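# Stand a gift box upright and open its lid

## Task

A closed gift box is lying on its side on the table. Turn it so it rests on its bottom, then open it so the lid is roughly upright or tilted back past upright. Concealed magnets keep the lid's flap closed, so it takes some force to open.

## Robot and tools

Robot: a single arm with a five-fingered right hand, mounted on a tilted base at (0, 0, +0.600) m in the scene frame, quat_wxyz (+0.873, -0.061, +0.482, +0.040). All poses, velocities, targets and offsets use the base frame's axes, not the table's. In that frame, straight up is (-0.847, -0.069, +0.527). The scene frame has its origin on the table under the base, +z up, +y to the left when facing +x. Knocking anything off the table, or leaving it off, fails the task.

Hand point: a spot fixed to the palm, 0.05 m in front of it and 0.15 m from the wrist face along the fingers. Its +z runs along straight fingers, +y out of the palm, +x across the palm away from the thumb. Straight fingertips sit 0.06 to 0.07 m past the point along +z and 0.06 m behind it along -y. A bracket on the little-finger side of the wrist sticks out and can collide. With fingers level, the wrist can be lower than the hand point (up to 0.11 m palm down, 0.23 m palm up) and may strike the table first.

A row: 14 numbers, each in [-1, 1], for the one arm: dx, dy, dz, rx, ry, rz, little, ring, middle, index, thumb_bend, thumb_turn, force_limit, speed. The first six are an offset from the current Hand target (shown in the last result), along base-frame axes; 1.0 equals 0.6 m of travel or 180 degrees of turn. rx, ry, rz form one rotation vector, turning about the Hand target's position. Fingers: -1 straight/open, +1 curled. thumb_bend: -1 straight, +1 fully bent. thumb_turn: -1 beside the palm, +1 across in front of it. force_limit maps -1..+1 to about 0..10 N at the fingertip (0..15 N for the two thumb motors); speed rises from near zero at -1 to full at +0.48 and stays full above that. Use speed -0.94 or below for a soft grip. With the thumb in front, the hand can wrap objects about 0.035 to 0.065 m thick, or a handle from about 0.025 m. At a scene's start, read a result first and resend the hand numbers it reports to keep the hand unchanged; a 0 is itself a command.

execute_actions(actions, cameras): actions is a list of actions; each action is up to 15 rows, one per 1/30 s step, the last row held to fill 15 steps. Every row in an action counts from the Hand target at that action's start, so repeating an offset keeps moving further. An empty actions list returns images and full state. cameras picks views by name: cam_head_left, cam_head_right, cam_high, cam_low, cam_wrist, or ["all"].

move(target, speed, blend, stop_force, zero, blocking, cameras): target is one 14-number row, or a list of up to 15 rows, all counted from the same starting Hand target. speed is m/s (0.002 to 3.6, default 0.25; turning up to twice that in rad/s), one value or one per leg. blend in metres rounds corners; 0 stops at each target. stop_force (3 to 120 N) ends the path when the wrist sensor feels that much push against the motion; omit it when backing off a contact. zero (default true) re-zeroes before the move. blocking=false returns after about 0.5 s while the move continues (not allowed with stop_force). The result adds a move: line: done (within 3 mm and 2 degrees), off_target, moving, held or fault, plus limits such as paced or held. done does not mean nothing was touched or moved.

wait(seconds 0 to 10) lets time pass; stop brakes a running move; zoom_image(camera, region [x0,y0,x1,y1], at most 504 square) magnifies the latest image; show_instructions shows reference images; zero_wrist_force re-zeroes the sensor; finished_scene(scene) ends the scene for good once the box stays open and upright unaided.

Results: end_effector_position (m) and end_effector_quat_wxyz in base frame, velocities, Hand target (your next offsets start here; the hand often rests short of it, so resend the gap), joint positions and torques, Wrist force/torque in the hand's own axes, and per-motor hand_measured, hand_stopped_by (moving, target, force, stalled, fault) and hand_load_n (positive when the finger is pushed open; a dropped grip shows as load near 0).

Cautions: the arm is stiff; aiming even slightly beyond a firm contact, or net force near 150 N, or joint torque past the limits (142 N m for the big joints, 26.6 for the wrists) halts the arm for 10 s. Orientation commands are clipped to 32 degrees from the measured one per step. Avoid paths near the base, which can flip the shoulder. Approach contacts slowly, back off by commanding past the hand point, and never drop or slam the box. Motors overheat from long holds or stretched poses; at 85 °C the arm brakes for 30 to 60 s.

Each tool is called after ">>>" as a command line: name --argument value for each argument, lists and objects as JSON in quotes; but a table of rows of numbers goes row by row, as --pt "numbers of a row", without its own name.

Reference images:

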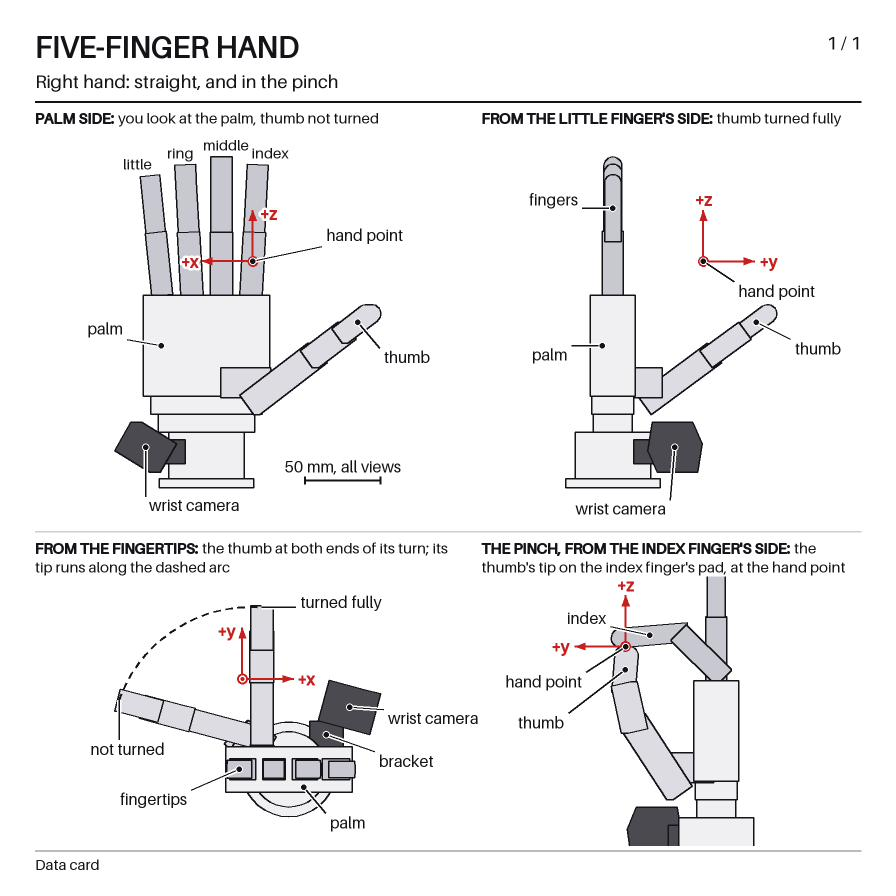

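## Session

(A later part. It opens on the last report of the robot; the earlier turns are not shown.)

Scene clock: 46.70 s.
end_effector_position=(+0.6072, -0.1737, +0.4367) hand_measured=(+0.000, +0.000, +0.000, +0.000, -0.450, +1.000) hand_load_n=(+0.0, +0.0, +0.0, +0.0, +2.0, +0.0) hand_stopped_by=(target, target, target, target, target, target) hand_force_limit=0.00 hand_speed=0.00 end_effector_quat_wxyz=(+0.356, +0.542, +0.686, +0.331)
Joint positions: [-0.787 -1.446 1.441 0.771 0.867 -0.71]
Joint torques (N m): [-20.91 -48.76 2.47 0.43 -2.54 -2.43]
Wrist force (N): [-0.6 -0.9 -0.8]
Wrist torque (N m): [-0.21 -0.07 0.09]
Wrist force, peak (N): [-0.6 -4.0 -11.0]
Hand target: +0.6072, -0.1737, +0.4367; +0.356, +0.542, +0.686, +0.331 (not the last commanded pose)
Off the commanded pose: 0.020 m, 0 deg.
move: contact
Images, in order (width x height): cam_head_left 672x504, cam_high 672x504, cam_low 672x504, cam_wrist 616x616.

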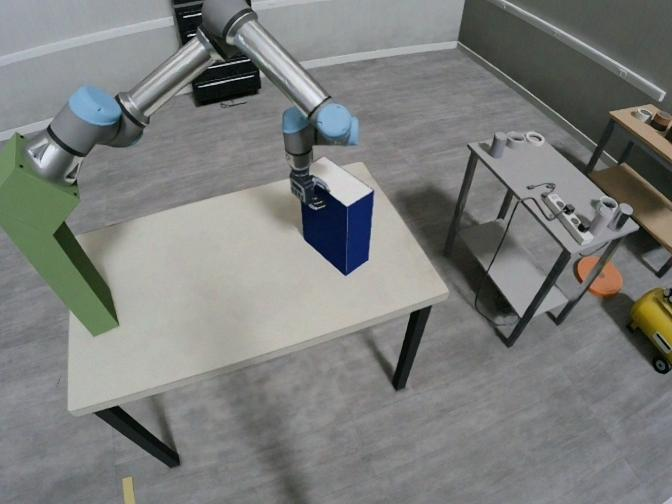

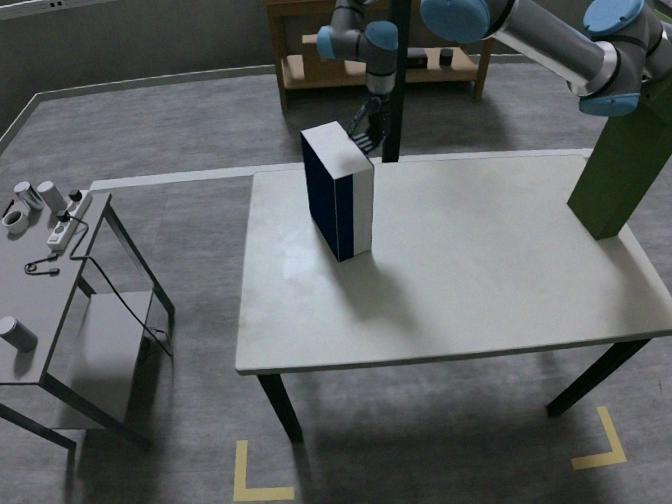

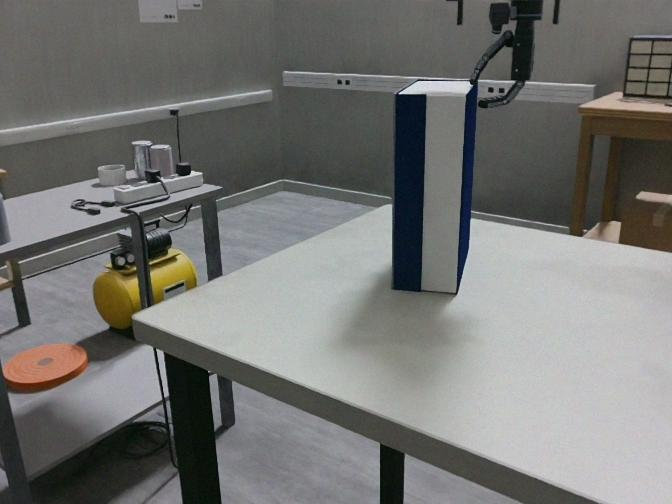

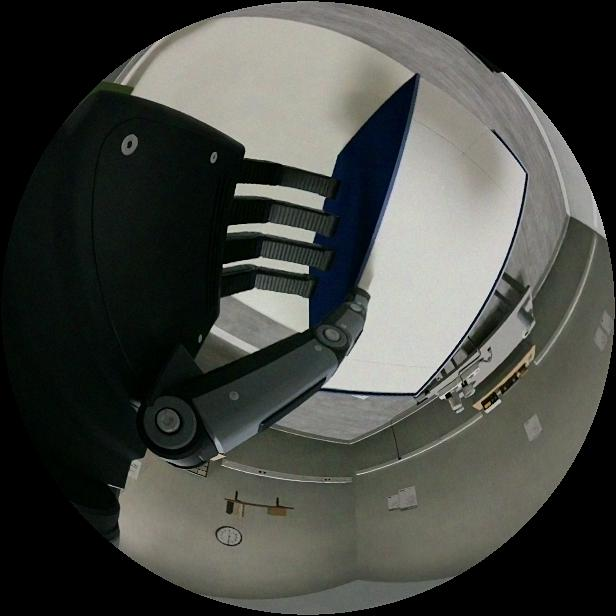

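>>> move --pt "-0.0071 -0.0006 0.0044 0 0 0 0 0 0 0 -0.45 1 0 0" --pt "-0.0003 0.002 0.0156 0 0 0 0 0 0 0 -0.45 1 0 0" --speed 0.05

>>> move --target '[0.0212,0.0017,-0.0132,0,0,0,0,0,0,0,-0.45,1,0,0]' --speed 0.015 --stop_force 4 --cameras '["cam_wrist","cam_low"]'

>>> zoom_image --camera "cam_wrist" --region '[200, 120, 480, 400]'

>>> zoom_image --camera "cam_low" --region '[430, 50, 530, 150]'

Scene clock: 48.53 s.
end_effector_position=(+0.6071, -0.1725, +0.4460) hand_measured=(+0.000, +0.000, +0.000, +0.000, -0.450, +1.000) hand_load_n=(+0.0, +0.0, +0.0, +0.0, +0.0, +0.5) hand_stopped_by=(target, target, target, target, target, target) hand_force_limit=0.00 hand_speed=0.00 end_effector_quat_wxyz=(+0.356, +0.542, +0.686, +0.331)
Joint positions: [-0.785 -1.447 1.418 0.794 0.868 -0.708]
Joint torques (N m): [-21.39 -51.02 1.87 0.16 -2.77 -2.65]
Wrist force (N): [-0.6 -1.5 1.0]
Wrist torque (N m): [-0.15 -0.08 0.03]
Wrist force, peak (N): [-0.5 -2.4 1.1]
Hand target: +0.6070, -0.1725, +0.4461; +0.356, +0.542, +0.686, +0.331
Off the commanded pose: 0.000 m, 0 deg.
move: done

Scene clock: 50.07 s.
end_effector_position=(+0.6137, -0.1720, +0.4419) hand_measured=(+0.000, +0.000, +0.000, +0.000, -0.450, +1.000) hand_load_n=(+0.0, +0.0, +0.0, +0.0, +2.0, +0.5) hand_stopped_by=(target, target, target, target, target, target) hand_force_limit=0.00 hand_speed=0.00 end_effector_quat_wxyz=(+0.356, +0.542, +0.686, +0.331)
Joint positions: [-0.772 -1.434 1.412 0.779 0.878 -0.696]
Joint torques (N m): [-20.39 -50.08 3.42 2.7 -2.44 -2.45]
Wrist force (N): [-0.6 -0.6 -0.7]
Wrist torque (N m): [-0.16 -0.06 0.07]
Wrist force, peak (N): [-0.5 -3.7 -8.9]
Hand target: +0.6137, -0.1720, +0.4419; +0.356, +0.542, +0.686, +0.331 (not the last commanded pose)
Off the commanded pose: 0.007 m, 0 deg.
move: contact
Images, in order (width x height): cam_low 672x504, cam_wrist 616x616.

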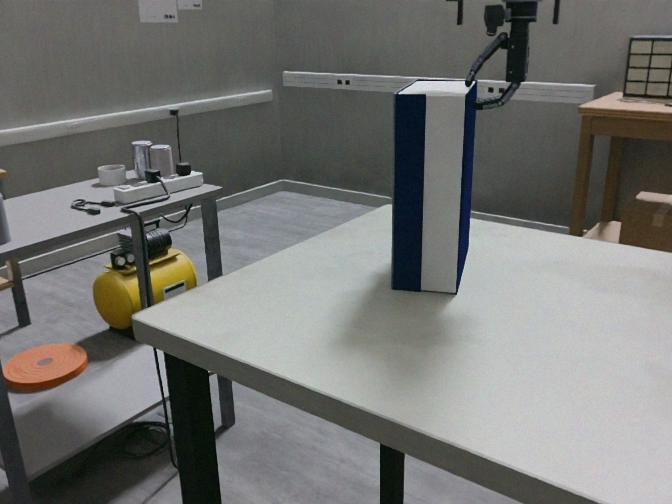

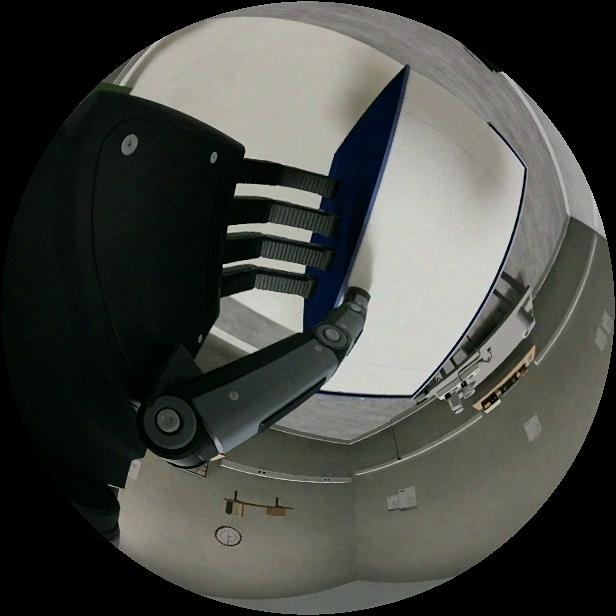

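Scaled by 1.800 from the camera's 616x616 image, which has a finer 880x880 frame.

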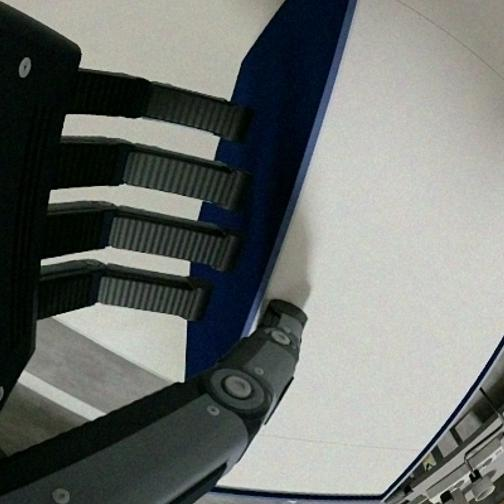

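Scaled by 5.040 from the camera's 672x504 image, which has a finer 960x720 frame.

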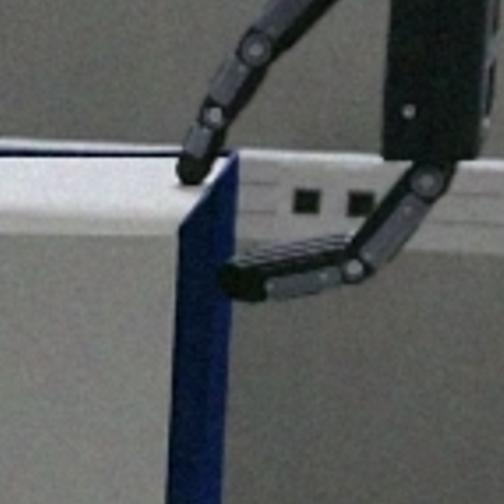

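>>> move --target '[0,0,0,0,0,0,0,0,0,0,0.2,1,-0.3,-0.9]' --cameras '["cam_wrist","cam_low"]'

>>> zoom_image --camera "cam_wrist" --region '[200, 120, 480, 400]'

>>> zoom_image --camera "cam_low" --region '[430, 50, 530, 150]'

Scene clock: 50.90 s.
end_effector_position=(+0.6137, -0.1720, +0.4419) hand_measured=(+0.000, +0.000, +0.000, +0.000, -0.440, +1.000) hand_load_n=(+0.0, +0.0, +0.0, +0.0, +4.5, +0.5) hand_stopped_by=(target, target, target, target, force, target) hand_force_limit=-0.30 hand_speed=-0.90 end_effector_quat_wxyz=(+0.356, +0.542, +0.686, +0.331)
Joint positions: [-0.772 -1.434 1.412 0.779 0.878 -0.696]
Joint torques (N m): [-18.75 -45.52 2.78 1.92 -2.15 -2.46]
Wrist force (N): [-0.5 -0.7 -4.5]
Wrist torque (N m): [-0.27 -0.05 0.09]
Wrist force, peak (N): [-0.7 -0.8 -4.8]
Hand target: +0.6137, -0.1720, +0.4419; +0.356, +0.542, +0.686, +0.331
Off the commanded pose: 0.000 m, 0 deg.
move: done
Images, in order (width x height): cam_low 672x504, cam_wrist 616x616.

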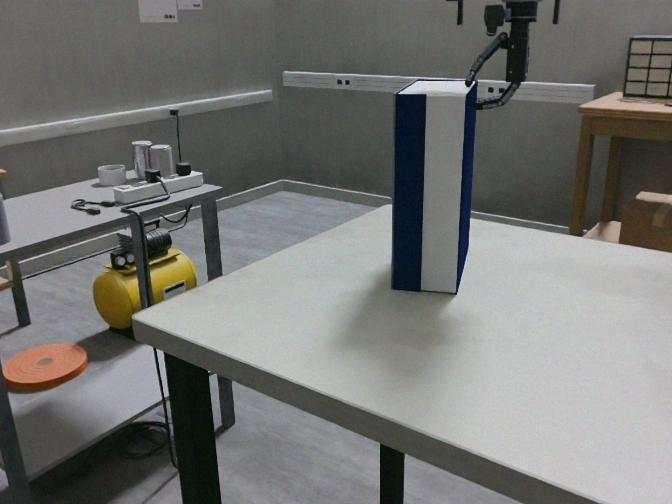

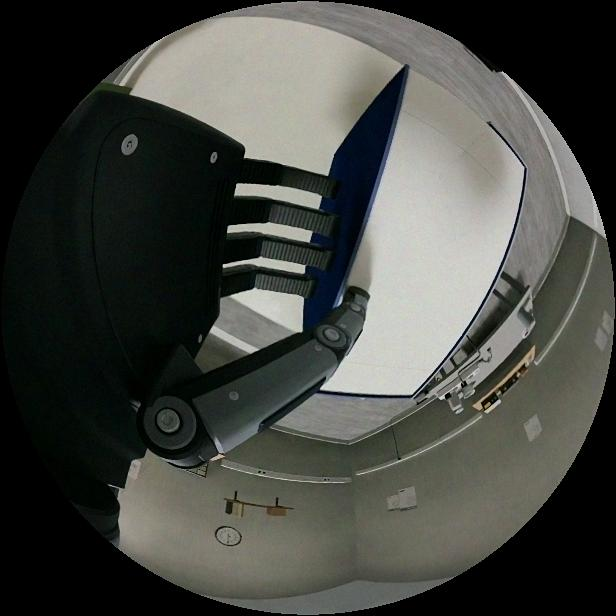

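Scaled by 1.800 from the camera's 616x616 image, which has a finer 880x880 frame.

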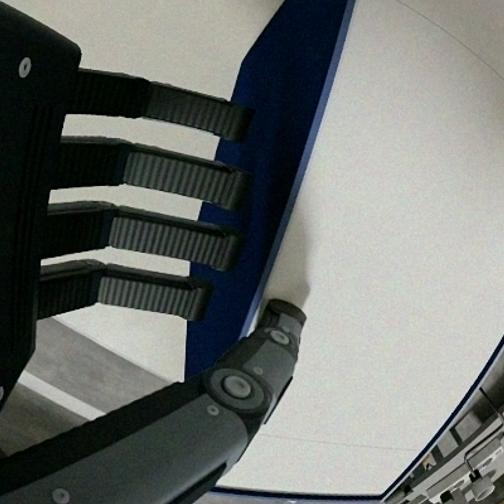

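Scaled by 5.040 from the camera's 672x504 image, which has a finer 960x720 frame.

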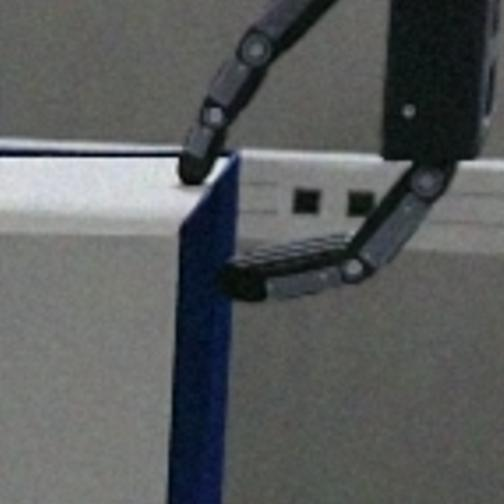

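>>> move --target '[-0.00847,-0.0032,-0.014,0,0,0,0,0,0,0,0.2,1,-0.3,-0.9]' --speed 0.02 --cameras '["cam_wrist","cam_low"]'

>>> zoom_image --camera "cam_low" --region '[370, 60, 570, 310]'

Scene clock: 51.93 s.
end_effector_position=(+0.6085, -0.1740, +0.4334) hand_measured=(+0.000, +0.000, +0.000, +0.000, -0.440, +1.000) hand_load_n=(+0.0, +0.0, +0.0, +0.0, +5.5, +2.0) hand_stopped_by=(target, target, target, target, force, target) hand_force_limit=-0.30 hand_speed=-0.90 end_effector_quat_wxyz=(+0.356, +0.542, +0.686, +0.331) end_effector_velocity=(+0.000, +0.000, +0.002) end_effector_angular_velocity=(-0.004, -0.002, +0.000)
Joint positions: [-0.785 -1.443 1.445 0.762 0.868 -0.708]
Joint velocities: [0 0 -0.005 0.002 0.001 -0.001]
Joint torques (N m): [4.75 -33.74 -20.44 3.6 -0.23 0.87]
Wrist force (N): [-1.6 -1.1 -4.7]
Wrist torque (N m): [-0.36 -0.03 0.12]
Wrist force, peak (N): [-2.5 -1.2 -5.7]
Hand target: +0.6086, -0.1739, +0.4335; +0.356, +0.542, +0.686, +0.331
Off the commanded pose: 0.000 m, 0 deg.
move: done
Images, in order (width x height): cam_low 672x504, cam_wrist 616x616.

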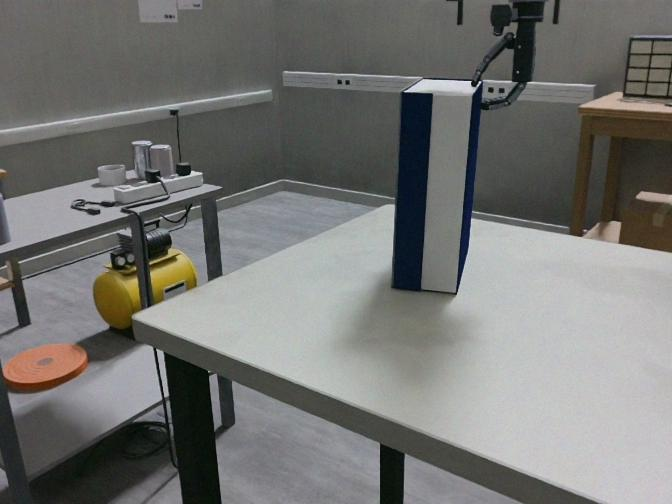

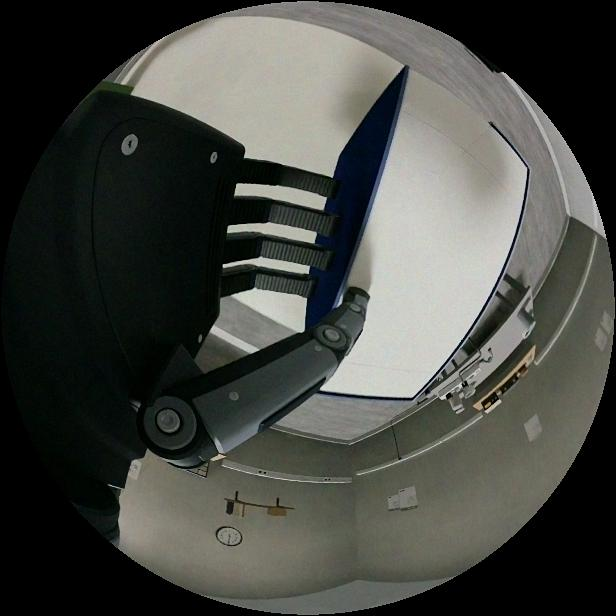

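Scaled by 2.016 from the camera's 672x504 image, which has a finer 960x720 frame.

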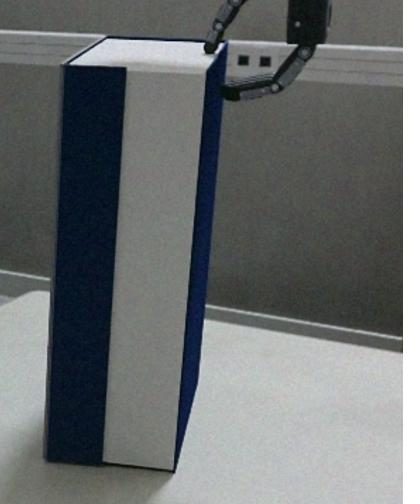

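>>> move --target '[-0.0356,-0.0172,-0.0861,0.00886,-0.0544,0.00718,0,0,0,0,0.2,1,-0.3,-0.9]' --speed 0.05 --cameras '["cam_wrist","cam_low"]'

>>> zoom_image --camera "cam_low" --region '[370, 60, 570, 310]'

Scene clock: 54.67 s.
end_effector_position=(+0.5872, -0.1843, +0.3818) hand_measured=(+0.000, +0.000, +0.000, +0.000, -0.438, +1.000) hand_load_n=(+0.0, +0.0, +0.0, +0.0, +1.0, +0.0) hand_stopped_by=(target, target, target, target, force, target) hand_force_limit=-0.30 hand_speed=-0.90 end_effector_quat_wxyz=(+0.402, +0.509, +0.654, +0.389)
Joint positions: [-0.879 -1.49 1.72 0.403 0.685 -0.656]
Joint torques (N m): [4.27 -35.66 -16.37 0.45 1.74 -2.33]
Wrist force (N): [-0.5 -1.3 1.0]
Wrist torque (N m): [-0.10 -0.03 0.02]
Wrist force, peak (N): [-5.1 -0.9 -17.5]
Hand target: +0.5873, -0.1842, +0.3818; +0.402, +0.509, +0.654, +0.389
Off the commanded pose: 0.000 m, 0 deg.
move: done
Images, in order (width x height): cam_low 672x504, cam_wrist 616x616.

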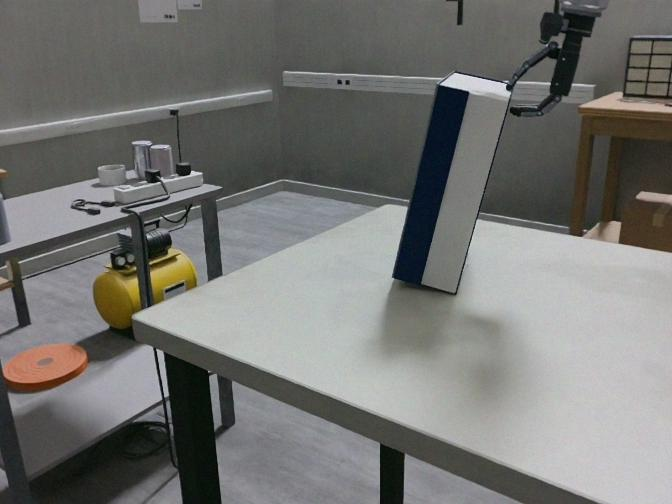

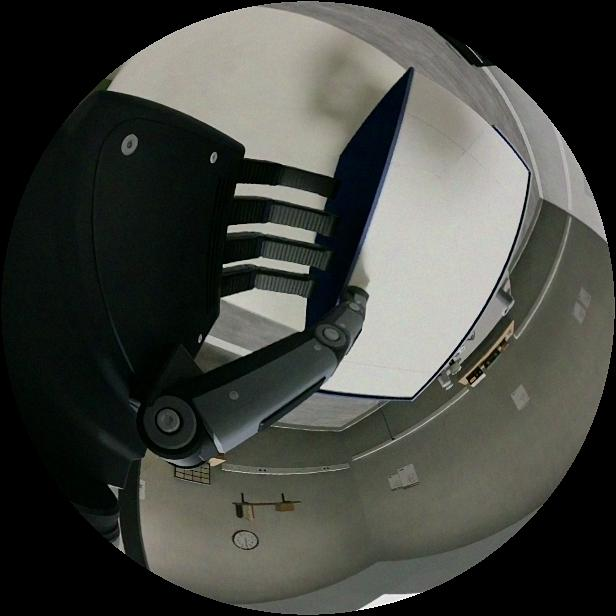

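Scaled by 2.016 from the camera's 672x504 image, which has a finer 960x720 frame.

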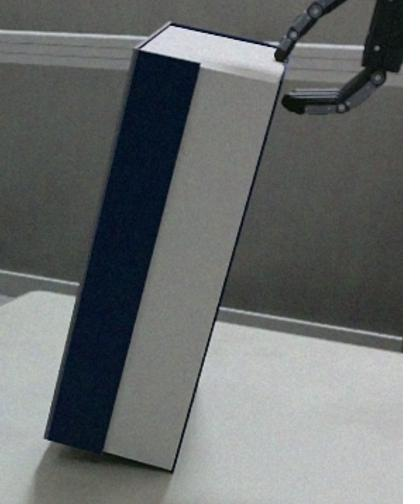

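>>> move --target '[-0.0197,-0.0153,-0.0915,0.00886,-0.0544,0.00718,0,0,0,0,0.2,1,-0.3,-0.9]' --speed 0.035 --cameras '["cam_wrist","cam_low"]'

>>> zoom_image --camera "cam_low" --region '[370, 60, 620, 310]'

Scene clock: 58.07 s.
end_effector_position=(+0.5754, -0.1935, +0.3268) hand_measured=(+0.000, +0.000, +0.000, +0.000, -0.438, +1.000) hand_load_n=(+0.5, +0.0, +0.5, +0.0, +0.0, +0.0) hand_stopped_by=(target, target, target, target, force, target) hand_force_limit=-0.30 hand_speed=-0.90 end_effector_quat_wxyz=(+0.444, +0.472, +0.618, +0.445)
Joint positions: [-0.936 -1.467 1.936 -0.05 0.54 -0.498]
Joint torques (N m): [1.68 -39.94 -17.89 1.14 2.2 -2.51]
Wrist force (N): [-0.7 -2.2 0.9]
Wrist torque (N m): [-0.11 0.01 -0.03]
Wrist force, peak (N): [-3.1 -1.2 -10.0]
Hand target: +0.5754, -0.1934, +0.3269; +0.445, +0.472, +0.618, +0.445
Off the commanded pose: 0.000 m, 0 deg.
move: done
Images, in order (width x height): cam_low 672x504, cam_wrist 616x616.

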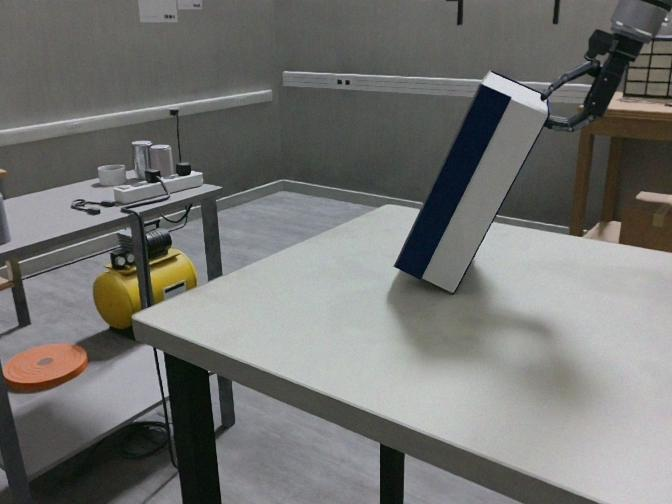

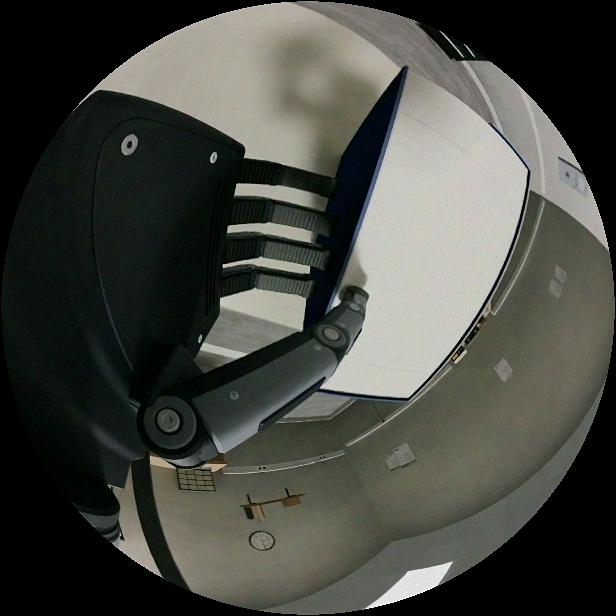

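Scaled by 2.016 from the camera's 672x504 image, which has a finer 960x720 frame.

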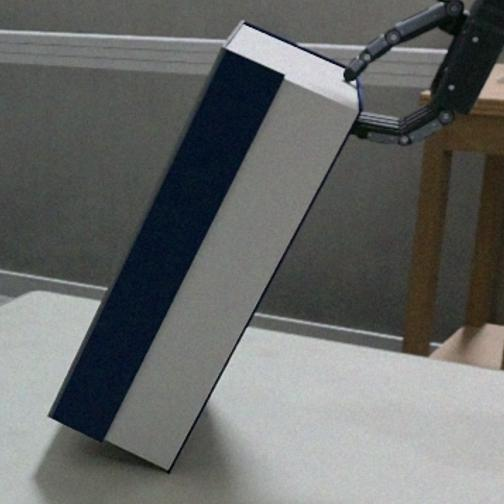

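>>> move --pt "-0.0008 -0.0144 -0.1074 0 0 0 0 0 0 0 -1 1 -0.3 -0.4" --pt "0.0285 -0.0264 -0.2345 -0.0035 0.0218 -0.0029 0 0 0 0 -1 1 -0.3 -0.4" --speed 0.06 --blend '[0.02,0]' --cameras '["cam_wrist","cam_low","cam_high"]'

>>> zoom_image --camera "cam_low" --region '[370, 60, 672, 310]'

Scene clock: 61.97 s.
end_effector_position=(+0.5926, -0.2092, +0.1863) hand_measured=(+0.000, +0.000, +0.000, +0.000, -1.000, +1.000) hand_load_n=(+0.0, +0.0, +3.0, +0.0, +0.0, +0.0) hand_stopped_by=(target, target, target, target, target, target) hand_force_limit=-0.30 hand_speed=-0.40 end_effector_quat_wxyz=(+0.428, +0.487, +0.633, +0.423)
Joint positions: [-0.921 -1.209 2.002 -0.273 0.59 -0.58]
Joint torques (N m): [-23.63 -40.88 -0.03 2.98 -3.09 2.62]
Wrist force (N): [-0.8 -2.9 2.1]
Wrist torque (N m): [-0.15 -0.09 -0.01]
Wrist force, peak (N): [-1.1 -3.6 2.5]
Hand target: +0.5925, -0.2092, +0.1862; +0.428, +0.487, +0.633, +0.423
Off the commanded pose: 0.000 m, 0 deg.
move: done
Images, in order (width x height): cam_high 672x504, cam_low 672x504, cam_wrist 616x616.

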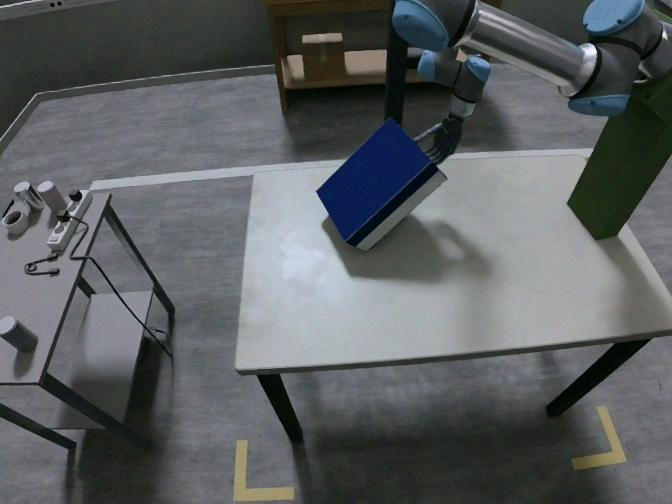

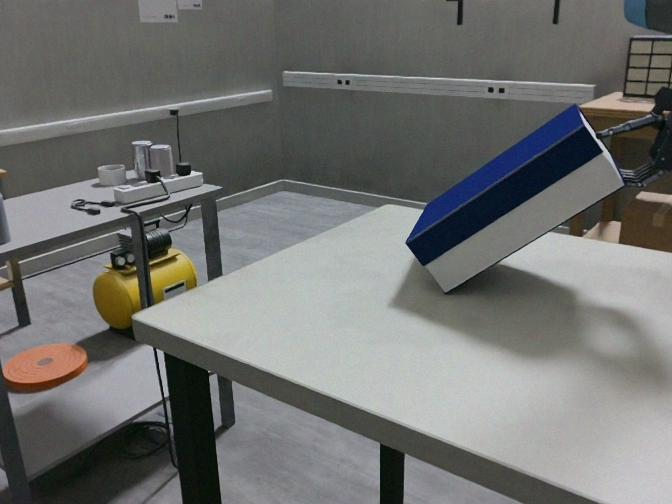

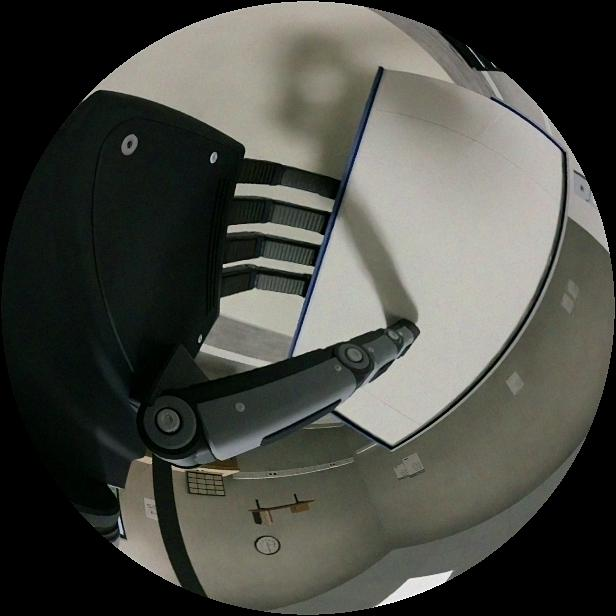

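Scaled by 1.669 from the camera's 672x504 image, which has a finer 960x720 frame.

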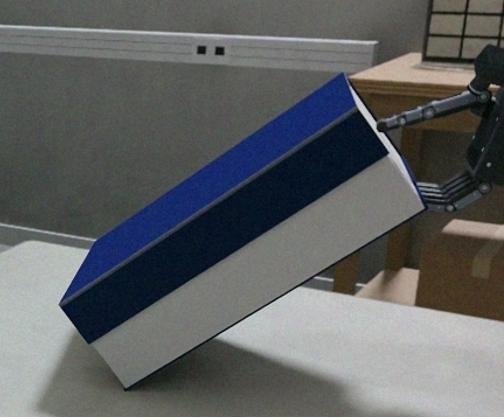

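>>> move --pt "0.0517 -0.0049 -0.1009 -0.0036 0.0217 -0.0028 0 0 0 0 -1 1 -0.3 -0.4" --pt "0.1128 -0.0049 -0.1758 -0.0071 0.0435 -0.0057 0 0 0 0 -1 1 -0.3 -0.4" --speed 0.06 --blend '[0.02,0]' --cameras '["cam_wrist","cam_low","cam_high","cam_head_left"]'

>>> zoom_image --camera "cam_low" --region '[400, 100, 672, 310]'

Scene clock: 65.10 s.
end_effector_position=(+0.6603, -0.2121, +0.0808) hand_measured=(+0.000, +0.000, +0.000, +0.000, -1.000, +1.000) hand_load_n=(+0.0, +0.0, +0.0, +0.0, +0.0, -0.5) hand_stopped_by=(target, target, target, target, target, target) hand_force_limit=-0.30 hand_speed=-0.40 end_effector_quat_wxyz=(+0.393, +0.516, +0.661, +0.378) end_effector_velocity=(-0.001, +0.001, +0.001) end_effector_angular_velocity=(+0.001, -0.003, +0.002)
Joint positions: [-0.786 -0.95 1.831 -0.267 0.782 -0.607]
Joint velocities: [-0.002 -0.003 0.004 -0.003 -0.005 0]
Joint torques (N m): [-30.49 -41.65 15.21 -0.09 -3 -1.79]
Wrist force (N): [-0.8 -1.9 0.9]
Wrist torque (N m): [-0.17 -0.05 0.01]
Wrist force, peak (N): [-0.7 -3.3 2.4]
Hand target: +0.6602, -0.2122, +0.0808; +0.393, +0.516, +0.661, +0.378
Off the commanded pose: 0.000 m, 0 deg.
move: done
Images, in order (width x height): cam_head_left 672x504, cam_high 672x504, cam_low 672x504, cam_wrist 616x616.

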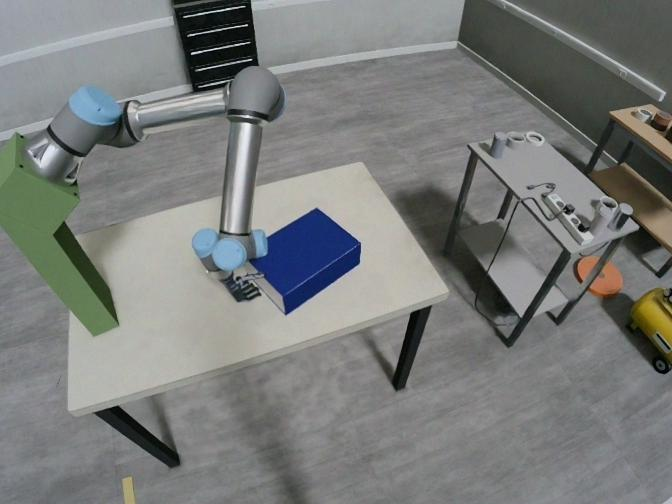

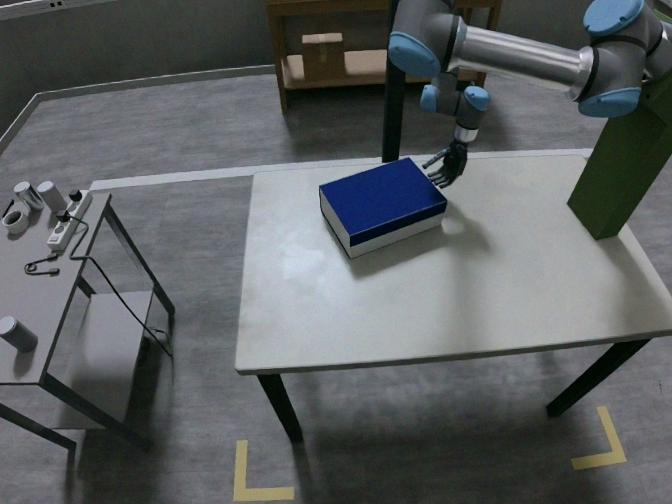

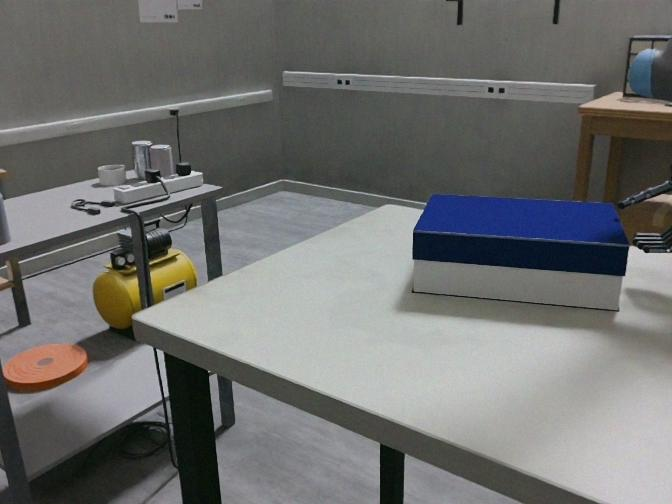

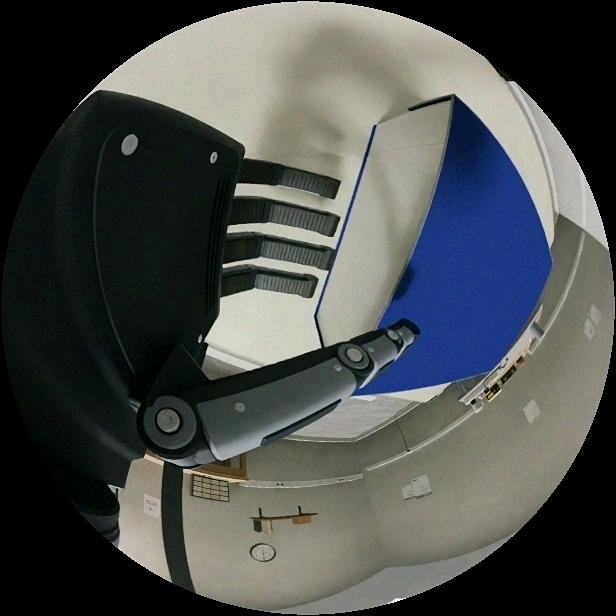

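Scaled by 1.853 from the camera's 672x504 image, which has a finer 960x720 frame.

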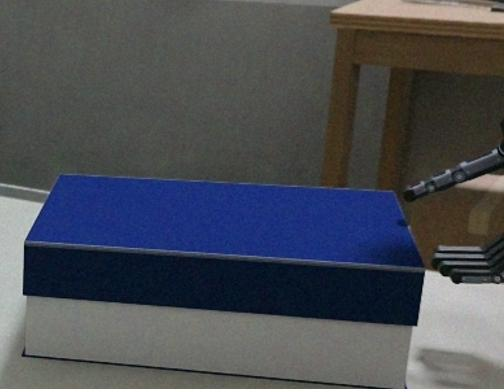

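>>> move --pt "-0.2822 -0.0226 0.176 0 0 0 0.3 0.3 0.3 0.3 -1 -1 -0.3 0" --pt "-0.1498 0.3543 0.3163 0.4348 0.075 -0.2387 0.3 0.3 0.3 0.3 -1 -1 -0.3 0" --speed 0.3 --blend '[0.05,0]' --cameras '["all"]'

>>> zoom_image --camera "cam_low" --region '[370, 100, 672, 330]'

>>> zoom_image --camera "cam_high" --region '[290, 60, 480, 270]'

Scene clock: 71.97 s.
end_effector_position=(+0.5703, +0.0004, +0.2705) hand_measured=(+0.300, +0.300, +0.300, +0.300, -1.000, -1.000) hand_load_n=(+0.0, +0.0, +0.5, +0.0, +0.0, +0.0) hand_stopped_by=(target, target, target, target, target, target) hand_force_limit=-0.30 hand_speed=0.00 end_effector_quat_wxyz=(+0.017, +0.868, +0.102, +0.485) end_effector_velocity=(+0.000, +0.000, +0.000) end_effector_angular_velocity=(+0.003, +0.000, -0.004)
Joint positions: [-0.24 -1.538 1.751 0.366 1.3 1.244]
Joint velocities: [0 -0.001 0 0 0.001 0.005]
Joint torques (N m): [2.87 -53.84 -5.52 2.46 -2.14 2.77]
Wrist force (N): [-0.9 -1.0 1.1]
Wrist torque (N m): [-0.08 0.05 0.04]
Wrist force, peak (N): [-1.1 -2.4 2.7]
Hand target: +0.5703, +0.0004, +0.2705; +0.017, +0.868, +0.102, +0.486
Off the commanded pose: 0.000 m, 0 deg.
move: done

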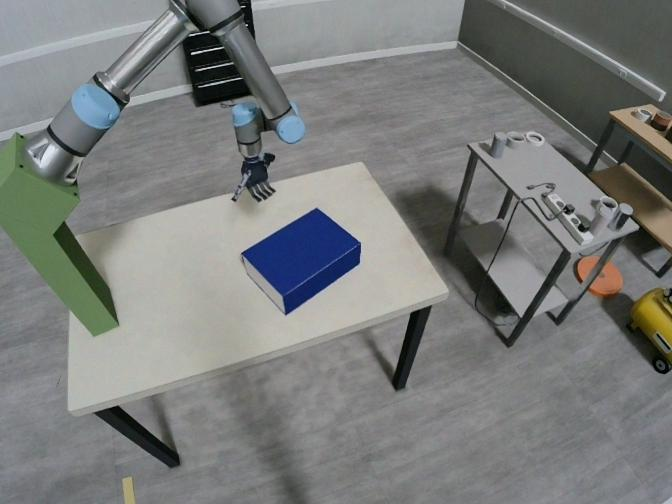

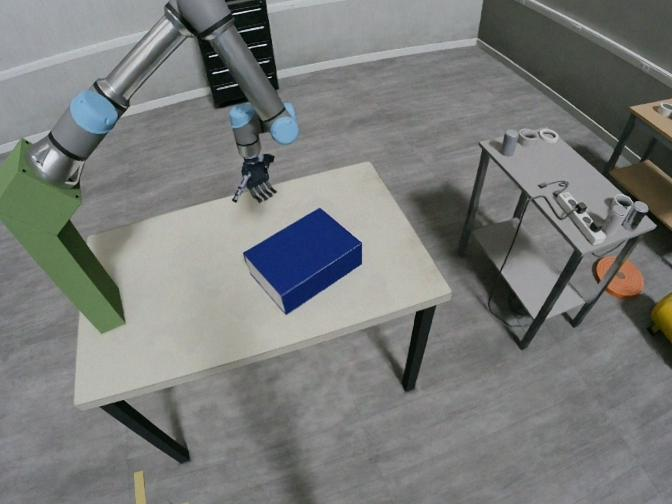

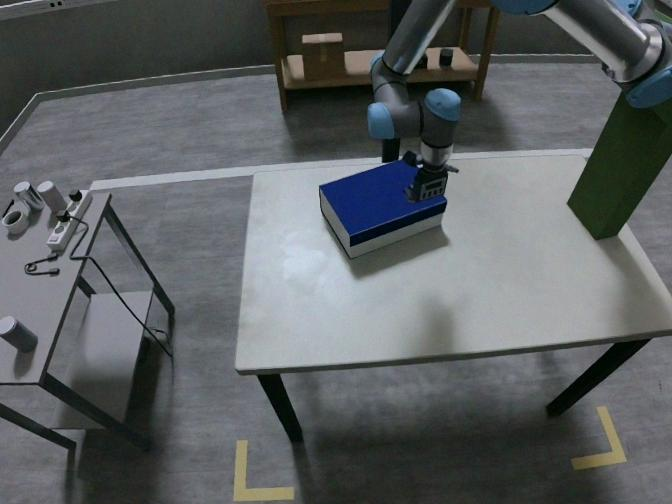

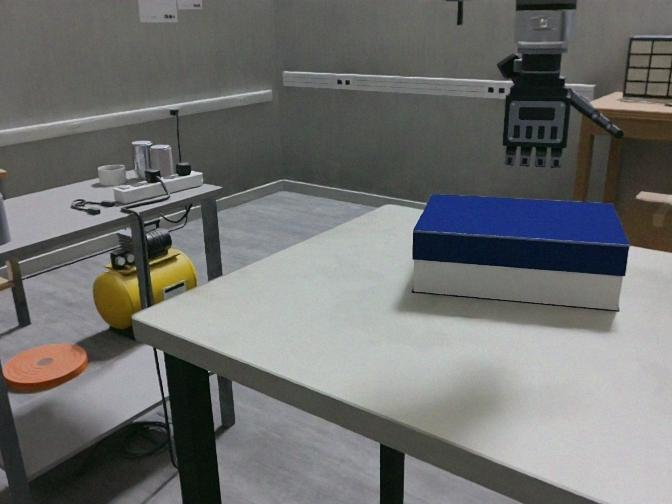

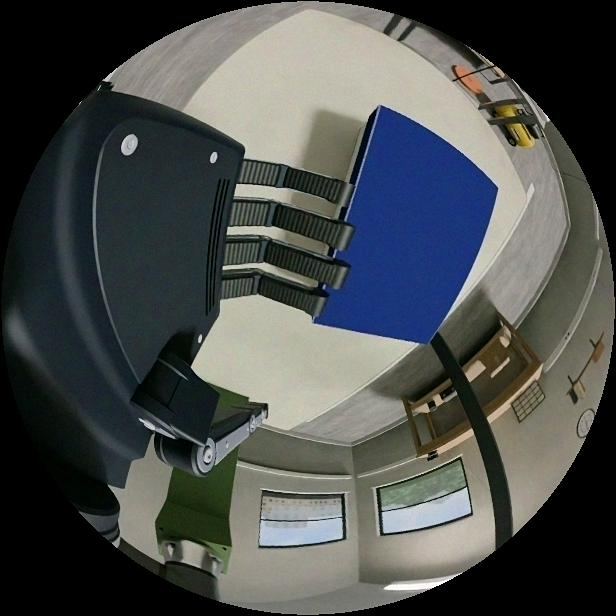

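Scaled by 1.669 from the camera's 672x504 image, which has a finer 960x720 frame.

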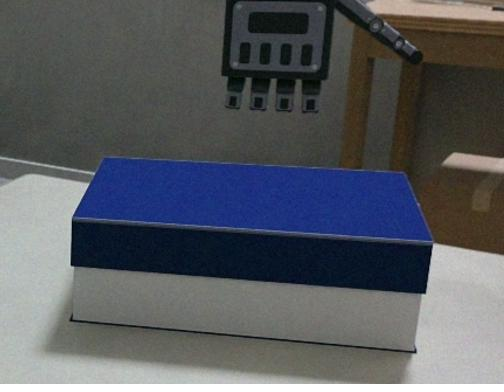

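Scaled by 2.400 from the camera's 672x504 image, which has a finer 960x720 frame.

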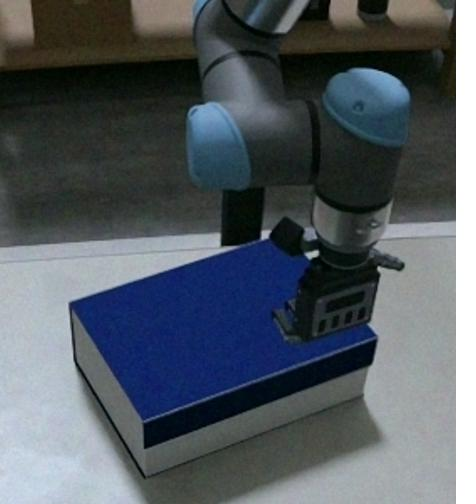

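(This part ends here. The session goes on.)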